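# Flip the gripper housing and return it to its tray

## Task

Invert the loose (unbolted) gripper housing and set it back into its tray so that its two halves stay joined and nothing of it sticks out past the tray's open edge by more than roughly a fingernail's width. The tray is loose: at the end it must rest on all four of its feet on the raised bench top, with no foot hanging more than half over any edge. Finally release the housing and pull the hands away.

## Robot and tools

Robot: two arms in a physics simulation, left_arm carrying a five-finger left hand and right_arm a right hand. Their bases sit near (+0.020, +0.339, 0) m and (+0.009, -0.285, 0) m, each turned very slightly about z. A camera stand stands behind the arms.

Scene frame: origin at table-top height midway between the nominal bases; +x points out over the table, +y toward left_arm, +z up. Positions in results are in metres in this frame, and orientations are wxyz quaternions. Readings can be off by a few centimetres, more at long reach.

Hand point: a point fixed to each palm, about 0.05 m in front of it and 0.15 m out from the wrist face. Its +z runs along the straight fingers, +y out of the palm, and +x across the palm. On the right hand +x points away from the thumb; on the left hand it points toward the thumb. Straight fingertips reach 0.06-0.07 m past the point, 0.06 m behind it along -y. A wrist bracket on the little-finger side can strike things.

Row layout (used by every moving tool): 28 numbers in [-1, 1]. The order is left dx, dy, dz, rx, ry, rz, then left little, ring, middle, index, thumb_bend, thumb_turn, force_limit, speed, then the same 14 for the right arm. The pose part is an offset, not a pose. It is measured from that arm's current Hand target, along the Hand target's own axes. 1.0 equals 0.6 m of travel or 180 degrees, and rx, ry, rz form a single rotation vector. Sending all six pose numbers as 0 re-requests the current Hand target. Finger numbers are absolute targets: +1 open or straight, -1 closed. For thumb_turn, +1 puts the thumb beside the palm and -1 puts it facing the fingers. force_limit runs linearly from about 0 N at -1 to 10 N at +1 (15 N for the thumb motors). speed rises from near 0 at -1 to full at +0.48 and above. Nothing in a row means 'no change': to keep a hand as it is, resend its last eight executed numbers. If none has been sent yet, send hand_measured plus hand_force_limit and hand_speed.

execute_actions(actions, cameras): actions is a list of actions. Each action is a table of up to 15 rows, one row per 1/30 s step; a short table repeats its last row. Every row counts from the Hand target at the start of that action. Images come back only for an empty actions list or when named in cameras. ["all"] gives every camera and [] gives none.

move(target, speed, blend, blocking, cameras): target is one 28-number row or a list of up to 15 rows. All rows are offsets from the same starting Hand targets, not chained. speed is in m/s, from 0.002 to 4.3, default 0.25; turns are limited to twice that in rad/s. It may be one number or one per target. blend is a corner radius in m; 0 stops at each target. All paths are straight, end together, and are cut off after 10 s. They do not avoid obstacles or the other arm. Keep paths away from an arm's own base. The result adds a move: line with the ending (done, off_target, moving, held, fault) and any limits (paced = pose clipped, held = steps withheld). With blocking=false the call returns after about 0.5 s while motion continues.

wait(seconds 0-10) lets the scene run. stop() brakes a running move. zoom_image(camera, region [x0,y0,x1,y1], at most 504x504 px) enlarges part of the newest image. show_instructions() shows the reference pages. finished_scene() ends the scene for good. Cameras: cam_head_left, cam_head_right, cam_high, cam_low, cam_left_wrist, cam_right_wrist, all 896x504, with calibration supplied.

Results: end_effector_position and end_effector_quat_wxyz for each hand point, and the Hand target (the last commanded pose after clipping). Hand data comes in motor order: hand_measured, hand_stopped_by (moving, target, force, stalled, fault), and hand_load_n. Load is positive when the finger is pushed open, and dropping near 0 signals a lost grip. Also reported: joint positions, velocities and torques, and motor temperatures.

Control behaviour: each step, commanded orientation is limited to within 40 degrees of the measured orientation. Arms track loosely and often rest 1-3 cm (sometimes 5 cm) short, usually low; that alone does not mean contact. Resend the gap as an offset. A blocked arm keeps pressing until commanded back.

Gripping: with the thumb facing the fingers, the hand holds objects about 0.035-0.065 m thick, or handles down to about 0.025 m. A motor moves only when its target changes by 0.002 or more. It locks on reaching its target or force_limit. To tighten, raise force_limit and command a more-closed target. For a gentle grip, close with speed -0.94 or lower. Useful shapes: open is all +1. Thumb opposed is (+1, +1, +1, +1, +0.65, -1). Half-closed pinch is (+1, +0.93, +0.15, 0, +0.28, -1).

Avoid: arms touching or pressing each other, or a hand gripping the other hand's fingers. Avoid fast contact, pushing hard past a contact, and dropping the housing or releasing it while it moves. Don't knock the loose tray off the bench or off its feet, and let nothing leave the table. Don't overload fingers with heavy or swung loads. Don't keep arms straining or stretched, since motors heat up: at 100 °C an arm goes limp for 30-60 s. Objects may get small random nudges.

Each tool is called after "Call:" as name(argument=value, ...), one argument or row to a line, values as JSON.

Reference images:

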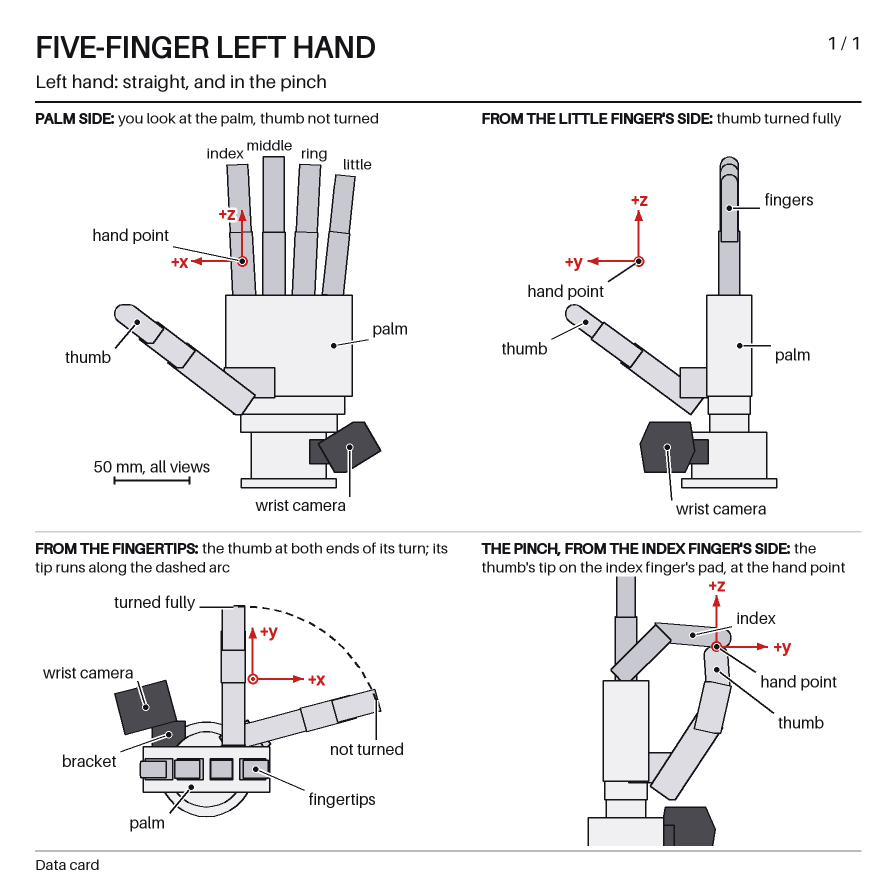

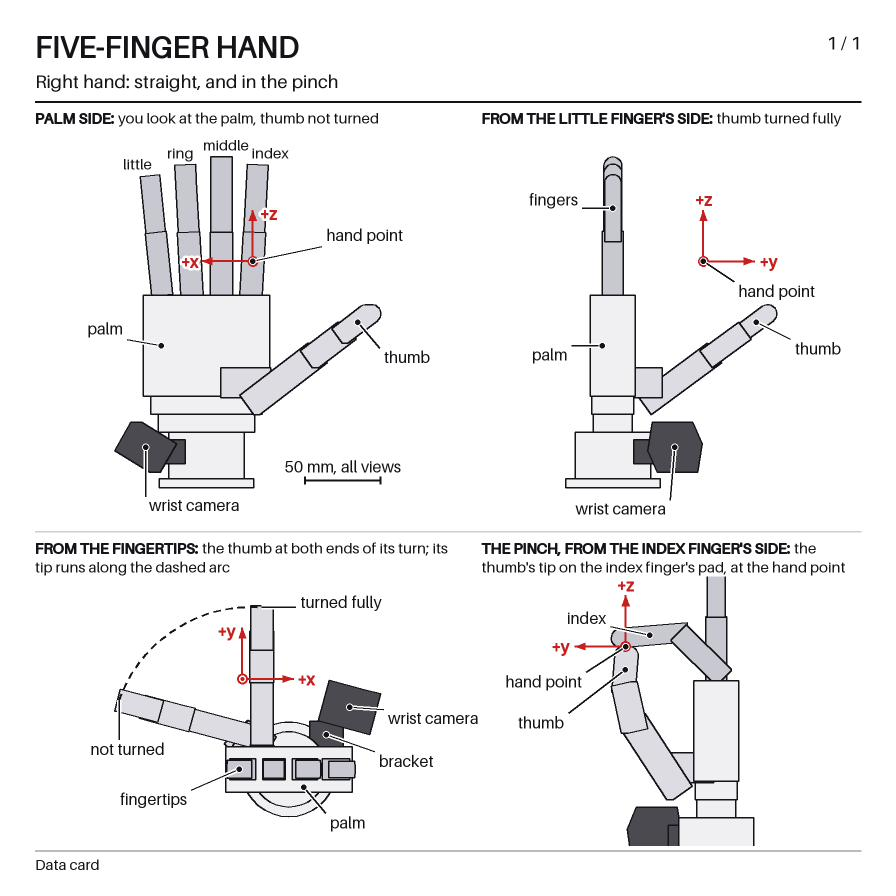

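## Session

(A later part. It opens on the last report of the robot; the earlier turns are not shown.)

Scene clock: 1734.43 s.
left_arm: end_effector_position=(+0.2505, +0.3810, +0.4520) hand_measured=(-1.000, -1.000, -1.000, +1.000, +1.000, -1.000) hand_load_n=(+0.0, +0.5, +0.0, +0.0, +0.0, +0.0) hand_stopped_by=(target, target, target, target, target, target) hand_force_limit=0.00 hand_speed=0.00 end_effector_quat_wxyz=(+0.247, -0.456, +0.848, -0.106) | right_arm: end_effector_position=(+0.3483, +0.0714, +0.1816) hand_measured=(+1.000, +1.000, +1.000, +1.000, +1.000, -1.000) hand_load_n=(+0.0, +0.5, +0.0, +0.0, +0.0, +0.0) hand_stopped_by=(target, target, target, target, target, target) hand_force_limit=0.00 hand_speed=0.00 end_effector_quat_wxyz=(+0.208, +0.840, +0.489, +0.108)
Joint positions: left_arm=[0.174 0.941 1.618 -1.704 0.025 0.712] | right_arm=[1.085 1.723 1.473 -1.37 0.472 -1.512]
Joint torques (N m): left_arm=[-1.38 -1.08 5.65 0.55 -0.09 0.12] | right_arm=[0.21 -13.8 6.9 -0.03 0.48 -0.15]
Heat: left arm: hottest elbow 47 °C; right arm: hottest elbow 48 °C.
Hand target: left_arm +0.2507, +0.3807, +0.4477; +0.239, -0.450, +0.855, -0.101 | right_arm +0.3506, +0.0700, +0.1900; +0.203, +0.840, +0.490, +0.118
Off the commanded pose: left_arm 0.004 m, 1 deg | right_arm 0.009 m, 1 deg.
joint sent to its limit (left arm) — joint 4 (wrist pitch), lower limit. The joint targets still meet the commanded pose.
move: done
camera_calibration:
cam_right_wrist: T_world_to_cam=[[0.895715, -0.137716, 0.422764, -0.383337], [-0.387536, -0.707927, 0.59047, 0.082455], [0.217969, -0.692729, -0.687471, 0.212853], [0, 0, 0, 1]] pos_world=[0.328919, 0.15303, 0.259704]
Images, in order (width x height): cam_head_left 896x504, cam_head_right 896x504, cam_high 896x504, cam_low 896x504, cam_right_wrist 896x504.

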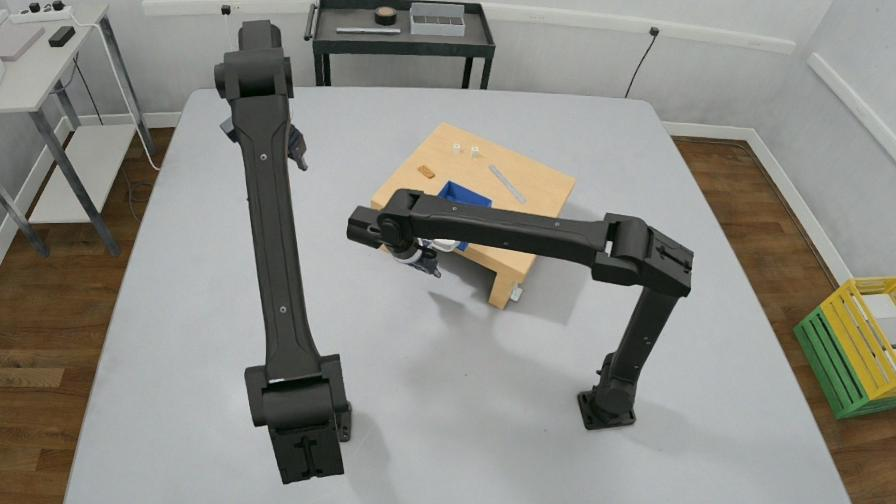

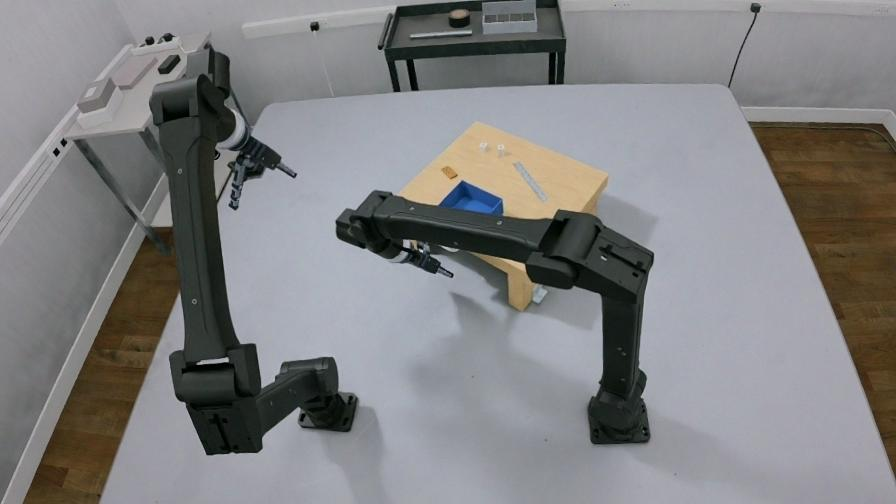

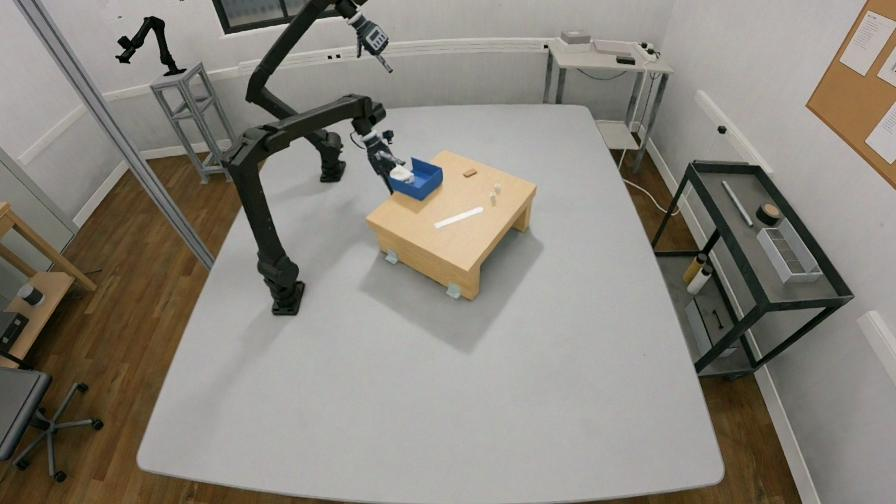

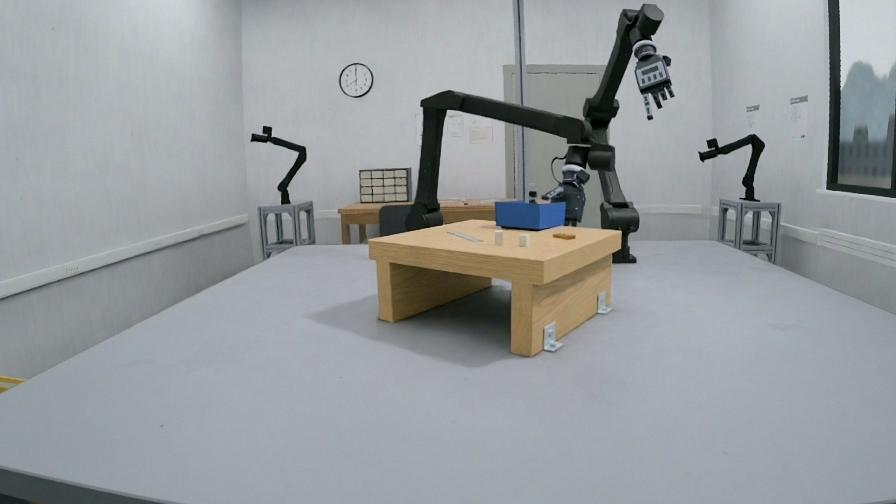

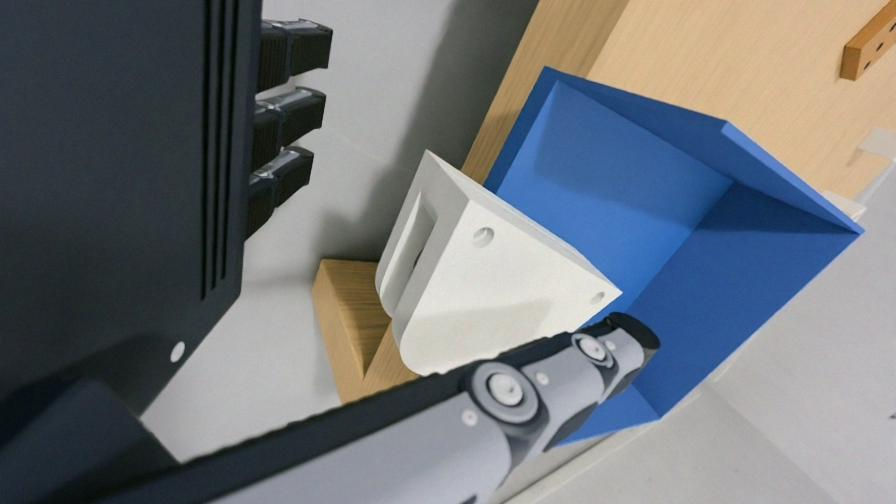

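Call:
move(
  target=[0, 0, 0, 0, 0, 0, -1, -1, -1, 1, 1, -1, 0, 0, 0, 0.003, -0.006, 0, 0, 0, 1, 1, 0.5, 0.35, 0.5, -1, -0.5, -0.5],
  speed=0.04,
  cameras=["cam_right_wrist", "cam_high"],
)

Call:
zoom_image(
  camera="cam_right_wrist",
  region=[230, 0, 734, 504],
)

Call:
zoom_image(
  camera="cam_high",
  region=[340, 110, 460, 210],
)

Scene clock: 1769.40 s.
left_arm: end_effector_position=(+0.2505, +0.3810, +0.4520) hand_measured=(-1.000, -1.000, -1.000, +1.000, +1.000, -1.000) hand_load_n=(+0.0, +0.0, +0.0, +0.0, +0.0, +0.0) hand_stopped_by=(target, target, target, target, target, target) hand_force_limit=0.00 hand_speed=0.00 end_effector_quat_wxyz=(+0.247, -0.456, +0.848, -0.106) | right_arm: end_effector_position=(+0.3486, +0.0708, +0.1855) hand_measured=(+1.000, +1.000, +0.500, +0.350, +0.500, -1.000) hand_load_n=(+0.0, +0.0, +0.0, +0.0, +0.0, +0.0) hand_stopped_by=(target, target, target, target, target, target) hand_force_limit=-0.50 hand_speed=-0.50 end_effector_quat_wxyz=(+0.208, +0.840, +0.489, +0.112)
Joint positions: left_arm=[0.174 0.941 1.618 -1.704 0.025 0.712] | right_arm=[1.085 1.715 1.473 -1.37 0.475 -1.514]
Joint torques (N m): left_arm=[-1.32 -0.97 5.63 0.57 -0.09 0.12] | right_arm=[0.21 -13.33 7.5 -0.38 0.36 -0.14]
Motor temperatures (°C): left_arm=[35 37 47 34 38 32] | right_arm=[38 42 47 35 34 34]
Heat: left arm: hottest elbow 47 °C; right arm: hottest elbow 47 °C.
Hand target: left_arm +0.2507, +0.3807, +0.4477; +0.239, -0.450, +0.855, -0.101 | right_arm +0.3506, +0.0700, +0.1940; +0.203, +0.840, +0.490, +0.118
Off the commanded pose: left_arm 0.004 m, 1 deg | right_arm 0.009 m, 1 deg.
joint sent to its limit (left arm) — joint 4 (wrist pitch), lower limit. The joint targets still meet the commanded pose.
move: done
camera_calibration:
cam_right_wrist: T_world_to_cam=[[0.893313, -0.138335, 0.427616, -0.385417], [-0.390068, -0.711251, 0.584782, 0.0821607], [0.223246, -0.689192, -0.68933, 0.213314], [0, 0, 0, 1]] pos_world=[0.328724, 0.152135, 0.263808]
Images, in order (width x height): cam_high 896x504, cam_right_wrist 896x504.

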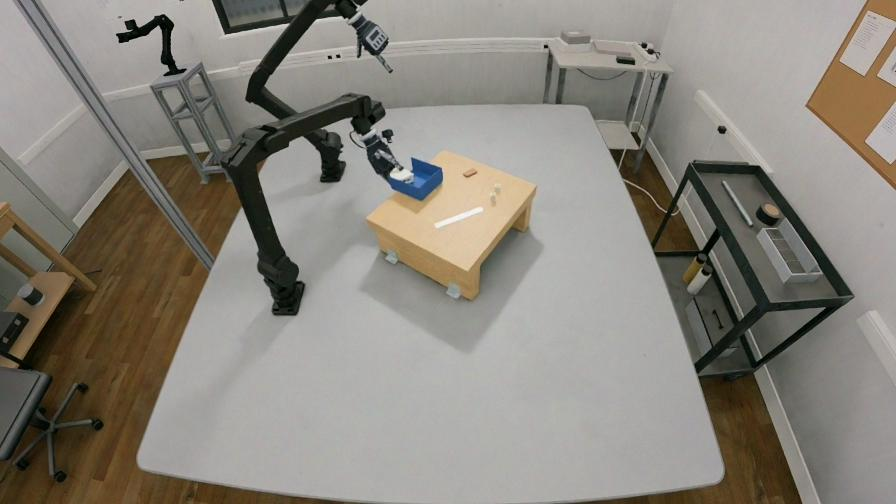

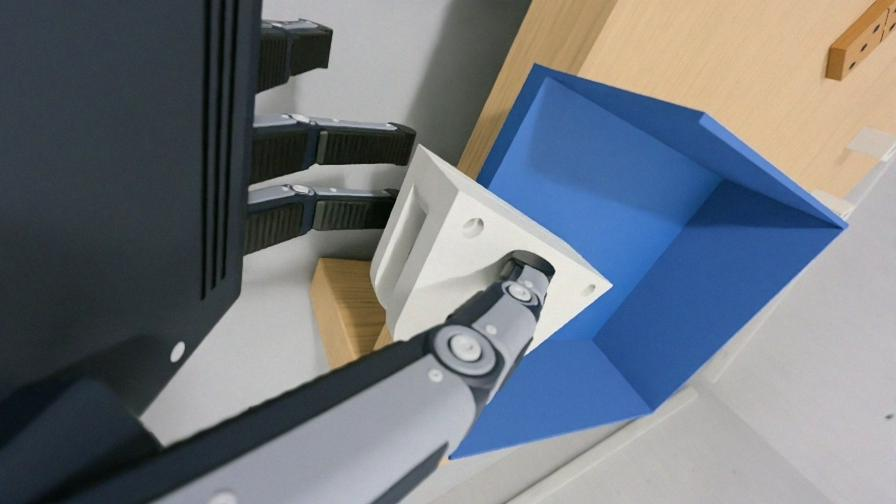

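Scaled by 1.000.

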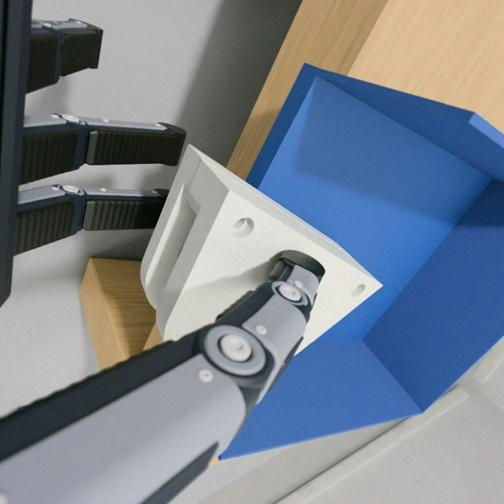

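Scaled by 4.200 from the camera's 896x504 image, which has a finer 1280x720 frame.

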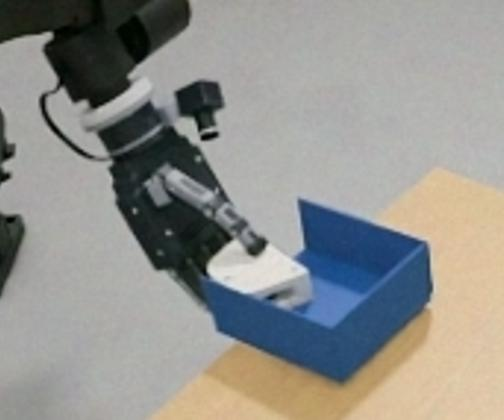

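Call:
move(
  target=[0, 0, 0, 0, 0, 0, -1, -1, -1, 1, 1, -1, 0, 0, 0, 0, 0, 0, 0, 0, 1, 1, 0.0, -0.15, 0.15, -1, -0.5, -0.93],
  speed=0.04,
  cameras=["cam_right_wrist", "cam_high"],
)

Call:
zoom_image(
  camera="cam_right_wrist",
  region=[230, 0, 734, 504],
)

Call:
zoom_image(
  camera="cam_high",
  region=[340, 110, 460, 210],
)

Scene clock: 1792.40 s.
left_arm: end_effector_position=(+0.2505, +0.3810, +0.4520) hand_measured=(-1.000, -1.000, -1.000, +1.000, +1.000, -1.000) hand_load_n=(+0.0, +0.0, +0.0, +0.0, +0.0, +0.0) hand_stopped_by=(target, target, target, target, target, target) hand_force_limit=0.00 hand_speed=0.00 end_effector_quat_wxyz=(+0.247, -0.456, +0.848, -0.106) | right_arm: end_effector_position=(+0.3487, +0.0707, +0.1877) hand_measured=(+1.000, +1.000, +0.108, +0.044, +0.352, -1.000) hand_load_n=(+0.0, +0.0, +2.5, +1.5, +6.0, +0.0) hand_stopped_by=(target, target, force, force, force, target) hand_force_limit=-0.50 hand_speed=-0.93 end_effector_quat_wxyz=(+0.207, +0.840, +0.489, +0.114)
Joint positions: left_arm=[0.174 0.941 1.618 -1.704 0.025 0.712] | right_arm=[1.085 1.71 1.473 -1.37 0.475 -1.516]
Joint torques (N m): left_arm=[-1.32 -1.03 5.63 0.59 -0.07 0.12] | right_arm=[0.21 -13.04 7.54 -0.38 0.34 -0.11]
Heat: left arm: hottest elbow 47 °C; right arm: hottest elbow 47 °C.
Hand target: left_arm +0.2507, +0.3807, +0.4477; +0.239, -0.450, +0.855, -0.101 | right_arm +0.3506, +0.0700, +0.1941; +0.202, +0.840, +0.490, +0.118
Off the commanded pose: left_arm 0.004 m, 1 deg | right_arm 0.007 m, 1 deg.
joint sent to its limit (left arm) — joint 4 (wrist pitch), lower limit. The joint targets still meet the commanded pose.
move: done
camera_calibration:
cam_right_wrist: T_world_to_cam=[[0.892785, -0.137796, 0.428891, -0.386479], [-0.389726, -0.713767, 0.581936, 0.0813838], [0.22594, -0.686694, -0.690943, 0.21393], [0, 0, 0, 1]] pos_world=[0.328425, 0.151738, 0.266211]
Images, in order (width x height): cam_high 896x504, cam_right_wrist 896x504.

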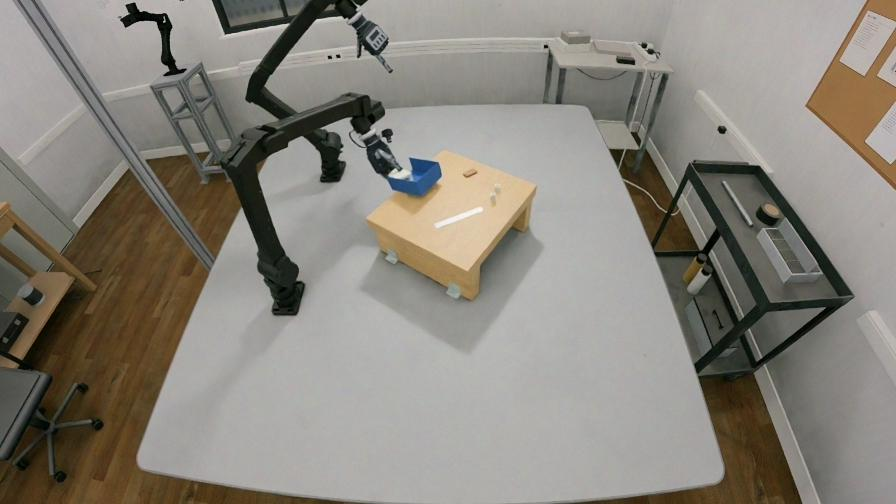

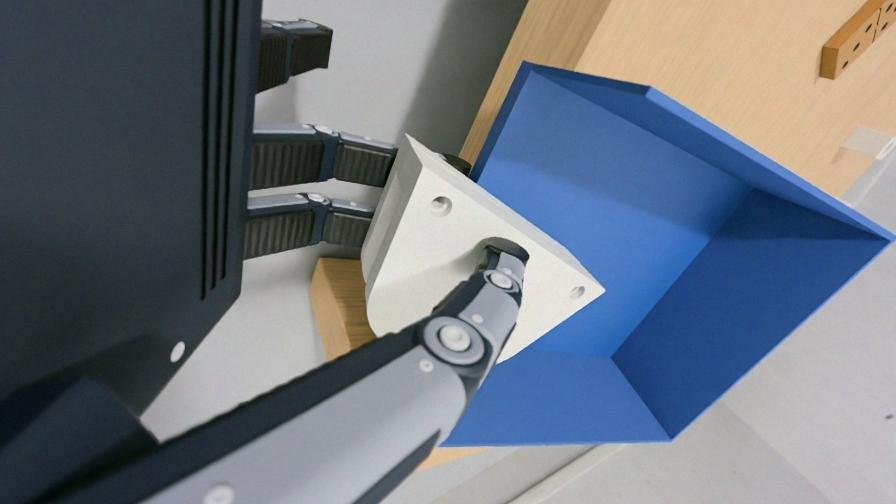

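Scaled by 1.000.

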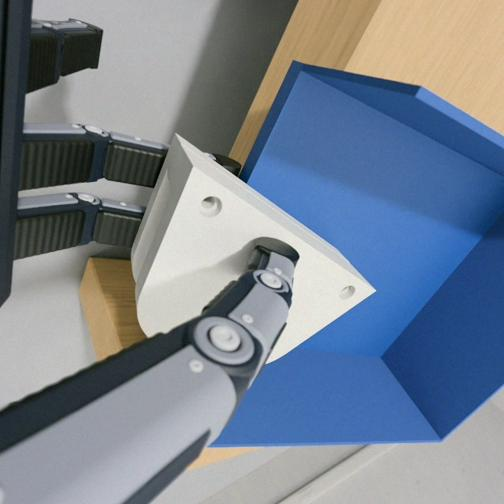

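Scaled by 4.200 from the camera's 896x504 image, which has a finer 1280x720 frame.

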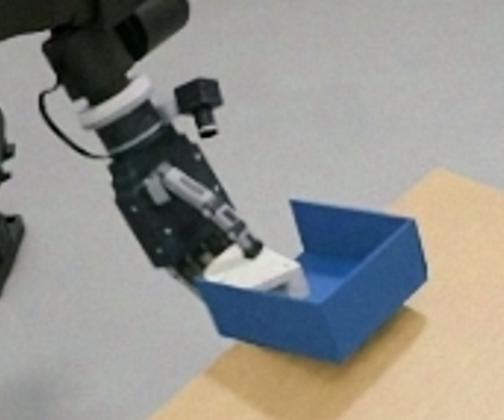

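Call:
wait(
  seconds=0.1,
  cameras=["cam_low", "cam_head_left"],
)

Call:
zoom_image(
  camera="cam_low",
  region=[470, 150, 620, 250],
)

Call:
zoom_image(
  camera="cam_head_left",
  region=[380, 160, 520, 290],
)

Scene clock: 1803.80 s.
left_arm: end_effector_position=(+0.2505, +0.3810, +0.4520) hand_measured=(-1.000, -1.000, -1.000, +1.000, +1.000, -1.000) hand_load_n=(-0.5, +0.0, +0.0, +0.0, +0.0, +0.5) hand_stopped_by=(target, target, target, target, target, target) hand_force_limit=0.00 hand_speed=0.00 end_effector_quat_wxyz=(+0.247, -0.456, +0.848, -0.106) | right_arm: end_effector_position=(+0.3487, +0.0707, +0.1877) hand_measured=(+1.000, +1.000, +0.108, +0.044, +0.352, -1.000) hand_load_n=(+0.0, +0.0, +2.5, +1.5, +5.5, +0.0) hand_stopped_by=(target, target, force, force, force, target) hand_force_limit=-0.50 hand_speed=-0.93 end_effector_quat_wxyz=(+0.207, +0.840, +0.489, +0.114)
Joint positions: left_arm=[0.174 0.941 1.618 -1.704 0.025 0.712] | right_arm=[1.085 1.71 1.473 -1.37 0.475 -1.516]
Joint torques (N m): left_arm=[-1.44 -0.97 5.65 0.58 -0.07 0.12] | right_arm=[0.21 -13.04 7.54 -0.38 0.34 -0.11]
Heat: left arm: hottest elbow 47 °C; right arm: hottest elbow 46 °C.
Hand target: left_arm +0.2507, +0.3807, +0.4477; +0.239, -0.450, +0.855, -0.101 | right_arm +0.3506, +0.0700, +0.1941; +0.202, +0.840, +0.490, +0.118
Off the commanded pose: left_arm 0.004 m, 1 deg | right_arm 0.007 m, 1 deg.
wait: 0.10 s; at rest from the start
Images, in order (width x height): cam_head_left 896x504, cam_low 896x504.

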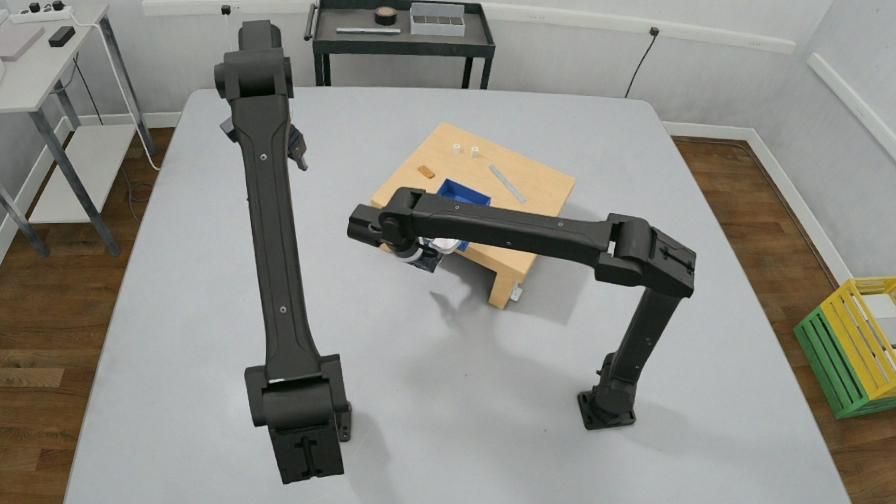

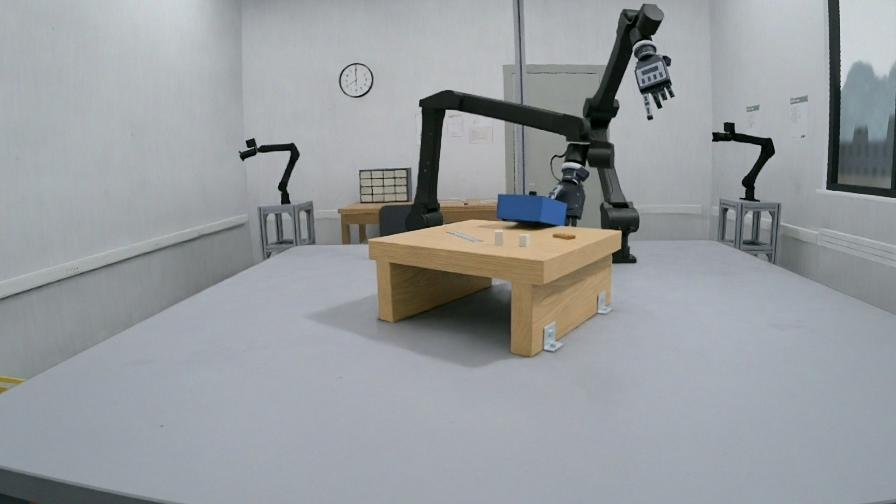

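Scaled by 3.360 from the camera's 896x504 image, which has a finer 1280x720 frame.

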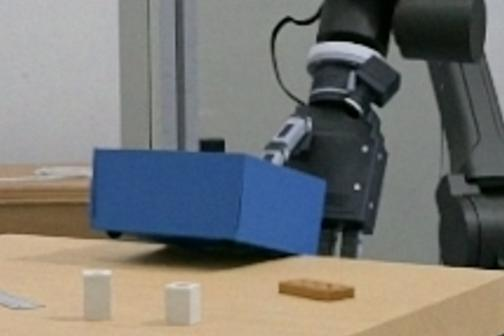

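Scaled by 3.600 from the camera's 896x504 image, which has a finer 1280x720 frame.

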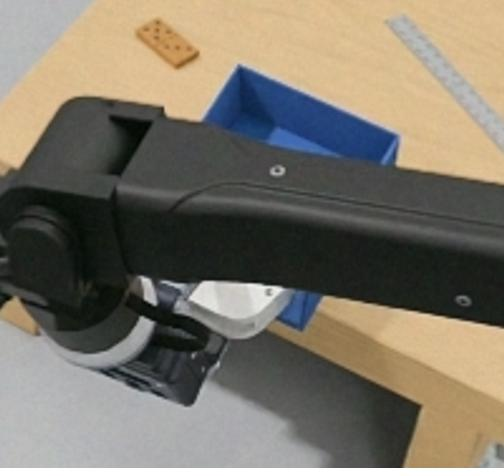

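Call:
move(
  target=[0, 0, 0, 0, 0, 0, -1, -1, -1, 1, 1, -1, 0, 0, 0, 0, 0, 0, 0, 0, 1, 1, -0.1, -0.25, 0.05, -1, 0.1, -0.93],
  speed=0.04,
  cameras=["cam_right_wrist", "cam_low"],
)

Call:
zoom_image(
  camera="cam_low",
  region=[470, 150, 620, 250],
)

Call:
zoom_image(
  camera="cam_right_wrist",
  region=[230, 0, 734, 504],
)

Scene clock: 1815.40 s.
left_arm: end_effector_position=(+0.2505, +0.3810, +0.4520) hand_measured=(-1.000, -1.000, -1.000, +1.000, +1.000, -1.000) hand_load_n=(+0.0, +0.0, +0.0, +0.0, +0.0, +0.5) hand_stopped_by=(target, target, target, target, target, target) hand_force_limit=0.00 hand_speed=0.00 end_effector_quat_wxyz=(+0.247, -0.456, +0.848, -0.106) | right_arm: end_effector_position=(+0.3478, +0.0712, +0.1877) hand_measured=(+1.000, +1.000, +0.026, -0.014, +0.352, -1.000) hand_load_n=(+0.0, +0.0, +6.0, +5.0, +13.0, +0.0) hand_stopped_by=(target, target, force, force, force, target) hand_force_limit=0.10 hand_speed=-0.93 end_effector_quat_wxyz=(+0.205, +0.840, +0.490, +0.113)
Joint positions: left_arm=[0.174 0.941 1.618 -1.704 0.025 0.712] | right_arm=[1.086 1.709 1.473 -1.37 0.472 -1.516]
Joint torques (N m): left_arm=[-1.26 -0.97 5.63 0.59 -0.08 0.12] | right_arm=[0.09 -12.98 7.54 -0.38 0.47 -0.11]
Heat: left arm: hottest elbow 47 °C; right arm: hottest elbow 46 °C.
Hand target: left_arm +0.2507, +0.3807, +0.4477; +0.239, -0.450, +0.855, -0.101 | right_arm +0.3506, +0.0700, +0.1942; +0.203, +0.840, +0.490, +0.118
Off the commanded pose: left_arm 0.004 m, 1 deg | right_arm 0.007 m, 1 deg.
joint sent to its limit (left arm) — joint 4 (wrist pitch), lower limit. The joint targets still meet the commanded pose.
move: done
camera_calibration:
cam_right_wrist: T_world_to_cam=[[0.894102, -0.137564, 0.426214, -0.385602], [-0.387185, -0.71573, 0.581222, 0.0807675], [0.225099, -0.684695, -0.693198, 0.2151], [0, 0, 0, 1]] pos_world=[0.327621, 0.152041, 0.266512]
Images, in order (width x height): cam_low 896x504, cam_right_wrist 896x504.

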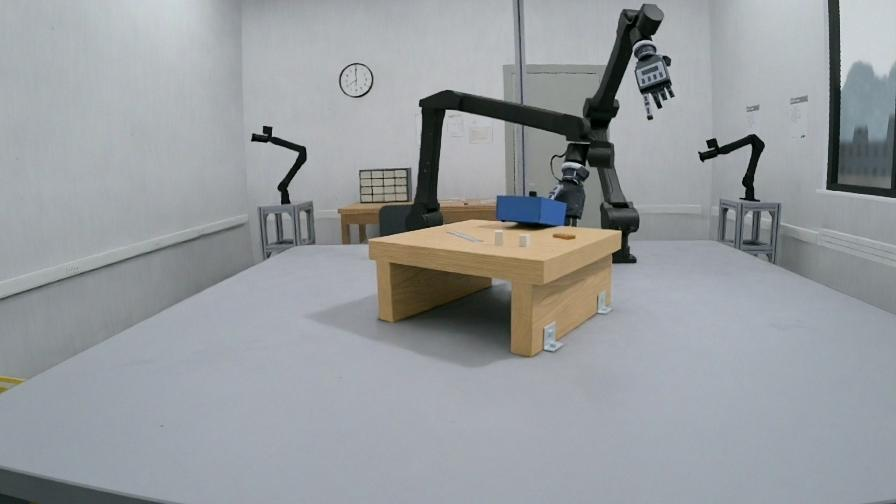

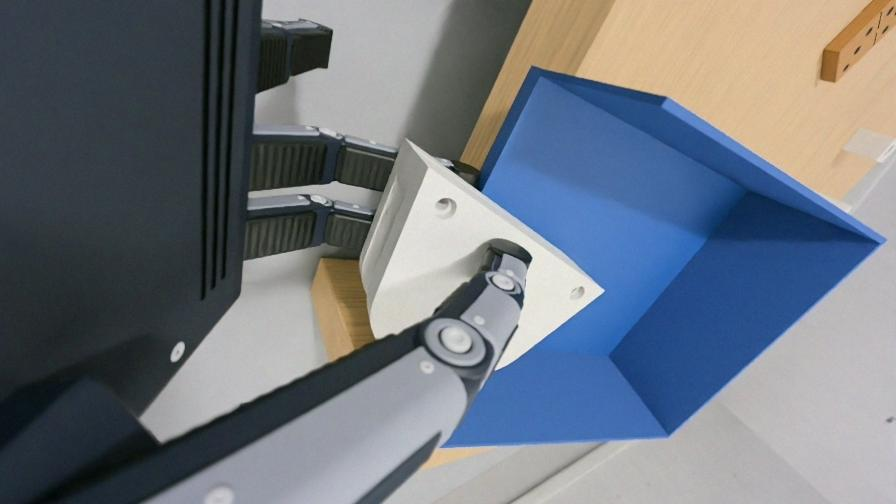

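Scaled by 3.360 from the camera's 896x504 image, which has a finer 1280x720 frame.

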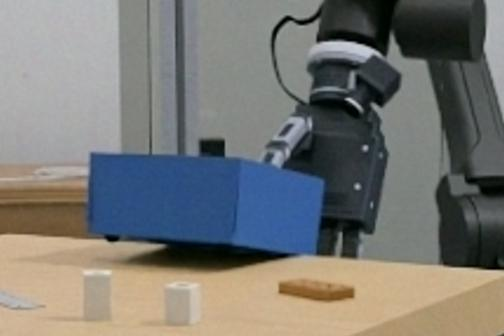

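Scaled by 1.000.

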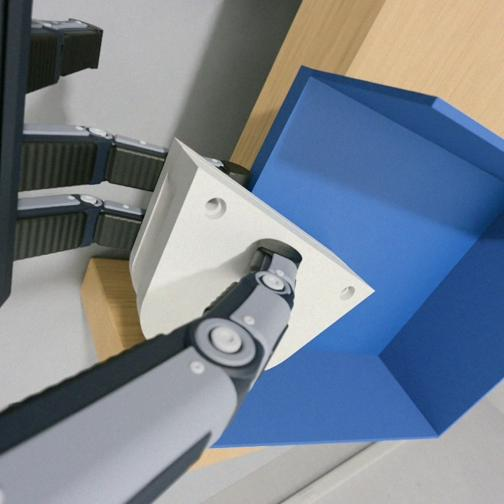

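Call:
move(
  target=[0, 0, 0, 0, 0, 0, -1, -1, -1, 1, 1, -1, 0, 0, 0, 0.0114, -0.0223, 0, 0, 0, 1, 1, -0.1, -0.25, 0.05, -1, 0.1, -0.93],
  speed=0.02,
  cameras=["cam_right_wrist", "cam_low"],
)

Call:
zoom_image(
  camera="cam_low",
  region=[470, 150, 620, 250],
)

Call:
zoom_image(
  camera="cam_right_wrist",
  region=[230, 0, 734, 504],
)

Scene clock: 1824.70 s.
left_arm: end_effector_position=(+0.2505, +0.3810, +0.4520) hand_measured=(-1.000, -1.000, -1.000, +1.000, +1.000, -1.000) hand_load_n=(+0.0, +0.0, +0.0, +0.0, +0.0, +0.0) hand_stopped_by=(target, target, target, target, target, target) hand_force_limit=0.00 hand_speed=0.00 end_effector_quat_wxyz=(+0.247, -0.456, +0.848, -0.106) | right_arm: end_effector_position=(+0.3461, +0.0681, +0.1904) hand_measured=(+1.000, +1.000, +0.026, -0.014, +0.352, -1.000) hand_load_n=(+0.0, +0.0, +5.5, +5.0, +13.0, +0.0) hand_stopped_by=(target, target, force, force, force, target) hand_force_limit=0.10 hand_speed=-0.93 end_effector_quat_wxyz=(+0.208, +0.837, +0.495, +0.107)
Joint positions: left_arm=[0.174 0.941 1.618 -1.704 0.025 0.712] | right_arm=[1.087 1.705 1.473 -1.387 0.47 -1.524]
Joint torques (N m): left_arm=[-1.26 -0.91 5.65 0.57 -0.09 0.12] | right_arm=[0.09 -13.22 9.77 -1.05 0.52 -0.02]
Heat: left arm: hottest elbow 47 °C; right arm: hottest elbow 47 °C.
Hand target: left_arm +0.2507, +0.3807, +0.4477; +0.239, -0.450, +0.855, -0.101 | right_arm +0.3506, +0.0701, +0.2091; +0.202, +0.840, +0.490, +0.118
Off the commanded pose: left_arm 0.004 m, 1 deg | right_arm 0.019 m, 2 deg.
joint sent to its limit (left arm) — joint 4 (wrist pitch), lower limit. The joint targets still meet the commanded pose.
move: off_target (right_arm)
camera_calibration:
cam_right_wrist: T_world_to_cam=[[0.898916, -0.124976, 0.419918, -0.38695], [-0.376557, -0.710317, 0.594689, 0.0696892], [0.223953, -0.692699, -0.685575, 0.214647], [0, 0, 0, 1]] pos_world=[0.326007, 0.149828, 0.268201]
Images, in order (width x height): cam_low 896x504, cam_right_wrist 896x504.

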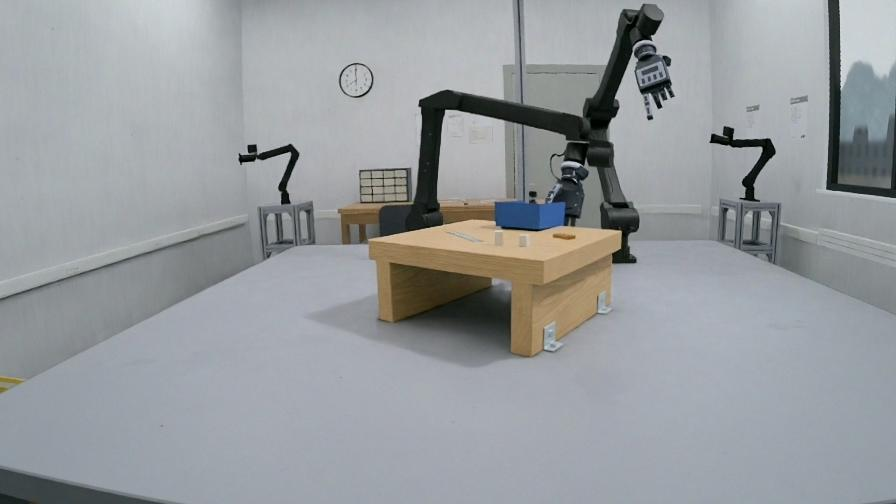

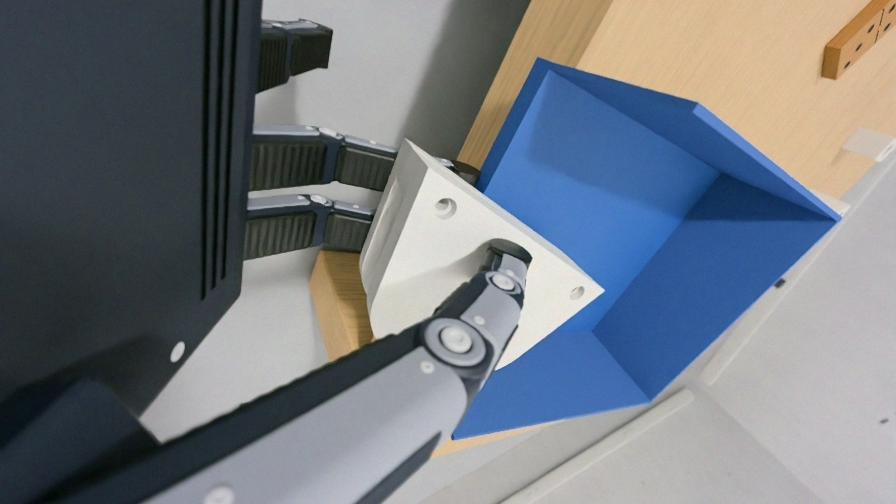

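Scaled by 3.360 from the camera's 896x504 image, which has a finer 1280x720 frame.

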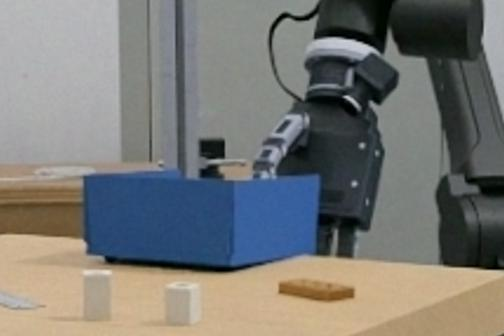

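Scaled by 1.000.

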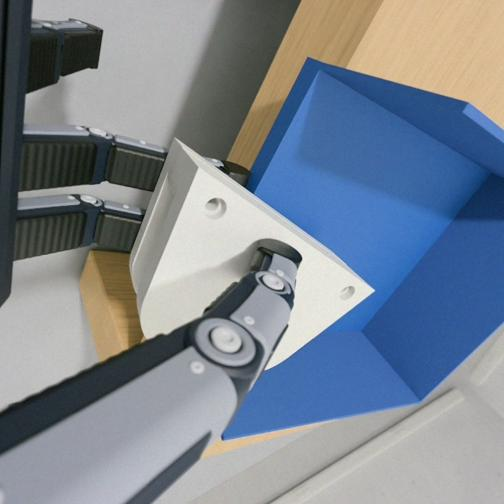

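Call:
move(
  target=[0, 0, 0, 0, 0, 0, -1, -1, -1, 1, 1, -1, 0, 0, 0, 0.0228, -0.0445, 0, 0, 0, 1, 1, -0.1, -0.25, 0.05, -1, 0.1, -0.93],
  speed=0.03,
  cameras=["cam_right_wrist", "cam_low", "cam_high"],
)

Call:
zoom_image(
  camera="cam_low",
  region=[470, 150, 620, 250],
)

Call:
zoom_image(
  camera="cam_high",
  region=[340, 110, 460, 210],
)

Call:
zoom_image(
  camera="cam_right_wrist",
  region=[230, 0, 734, 504],
)

Scene clock: 1835.37 s.
left_arm: end_effector_position=(+0.2505, +0.3810, +0.4520) hand_measured=(-1.000, -1.000, -1.000, +1.000, +1.000, -1.000) hand_load_n=(+0.0, +0.0, +0.5, +0.0, +0.0, +0.0) hand_stopped_by=(target, target, target, target, target, target) hand_force_limit=0.00 hand_speed=0.00 end_effector_quat_wxyz=(+0.247, -0.456, +0.848, -0.106) | right_arm: end_effector_position=(+0.3433, +0.0627, +0.2139) hand_measured=(+1.000, +1.000, +0.026, -0.014, +0.352, -1.000) hand_load_n=(+0.0, +0.0, +6.0, +5.0, +12.5, +0.0) hand_stopped_by=(target, target, force, force, force, target) hand_force_limit=0.10 hand_speed=-0.93 end_effector_quat_wxyz=(+0.216, +0.835, +0.497, +0.095)
Joint positions: left_arm=[0.174 0.941 1.618 -1.704 0.025 0.712] | right_arm=[1.087 1.694 1.518 -1.473 0.47 -1.524]
Joint torques (N m): left_arm=[-1.49 -0.91 5.64 0.62 -0.08 0.12] | right_arm=[0.03 -13.33 11.15 -0.77 0.53 -0.02]
Heat: left arm: hottest elbow 47 °C; right arm: hottest elbow 47 °C.
Hand target: left_arm +0.2507, +0.3807, +0.4477; +0.239, -0.450, +0.855, -0.101 | right_arm +0.3506, +0.0701, +0.2392; +0.203, +0.840, +0.490, +0.118
Off the commanded pose: left_arm 0.004 m, 1 deg | right_arm 0.027 m, 3 deg.
joint sent to its limit (left arm) — joint 4 (wrist pitch), lower limit. The joint targets still meet the commanded pose.
move: off_target (right_arm)
camera_calibration:
cam_right_wrist: T_world_to_cam=[[0.904574, -0.113796, 0.410849, -0.395731], [-0.368277, -0.694045, 0.618606, 0.0418476], [0.214752, -0.710881, -0.669723, 0.228574], [0, 0, 0, 1]] pos_world=[0.324293, 0.1465, 0.28978]
Images, in order (width x height): cam_high 896x504, cam_low 896x504, cam_right_wrist 896x504.

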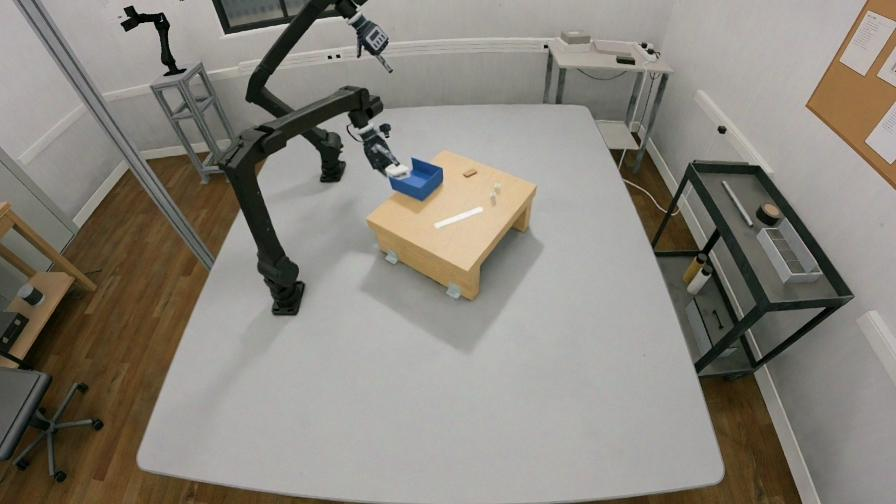

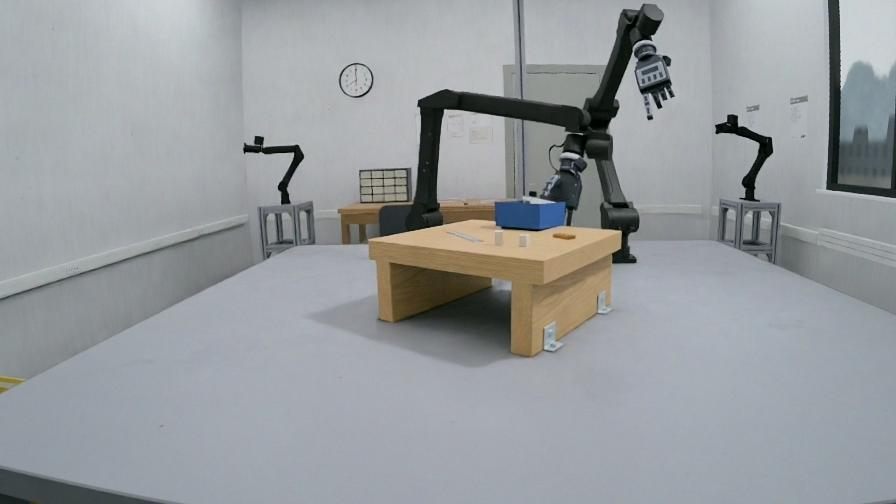

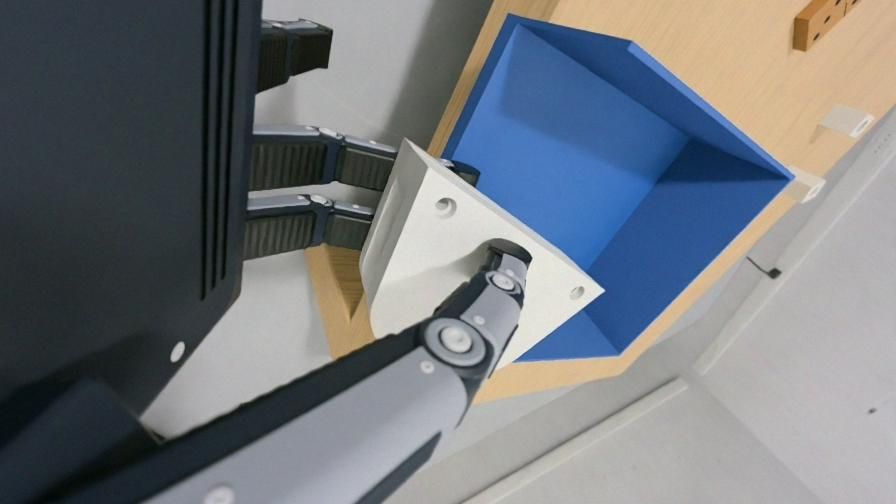

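Scaled by 3.360 from the camera's 896x504 image, which has a finer 1280x720 frame.

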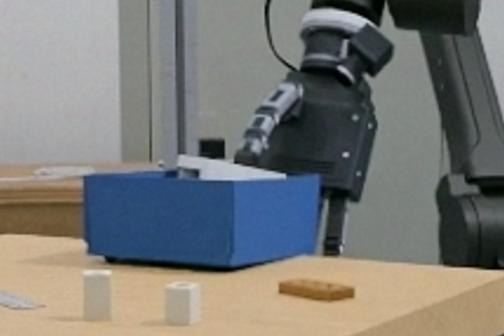

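Scaled by 4.200 from the camera's 896x504 image, which has a finer 1280x720 frame.

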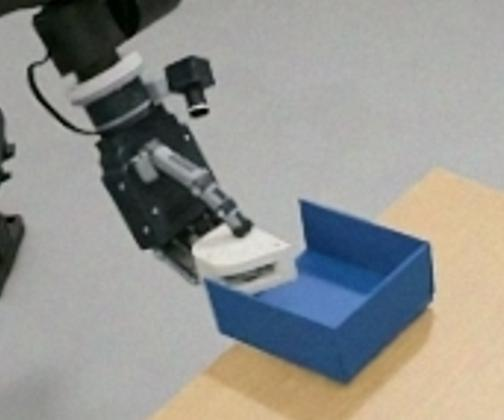

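Scaled by 1.000.

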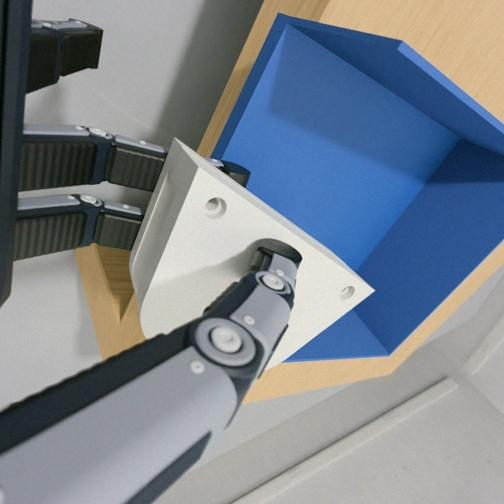

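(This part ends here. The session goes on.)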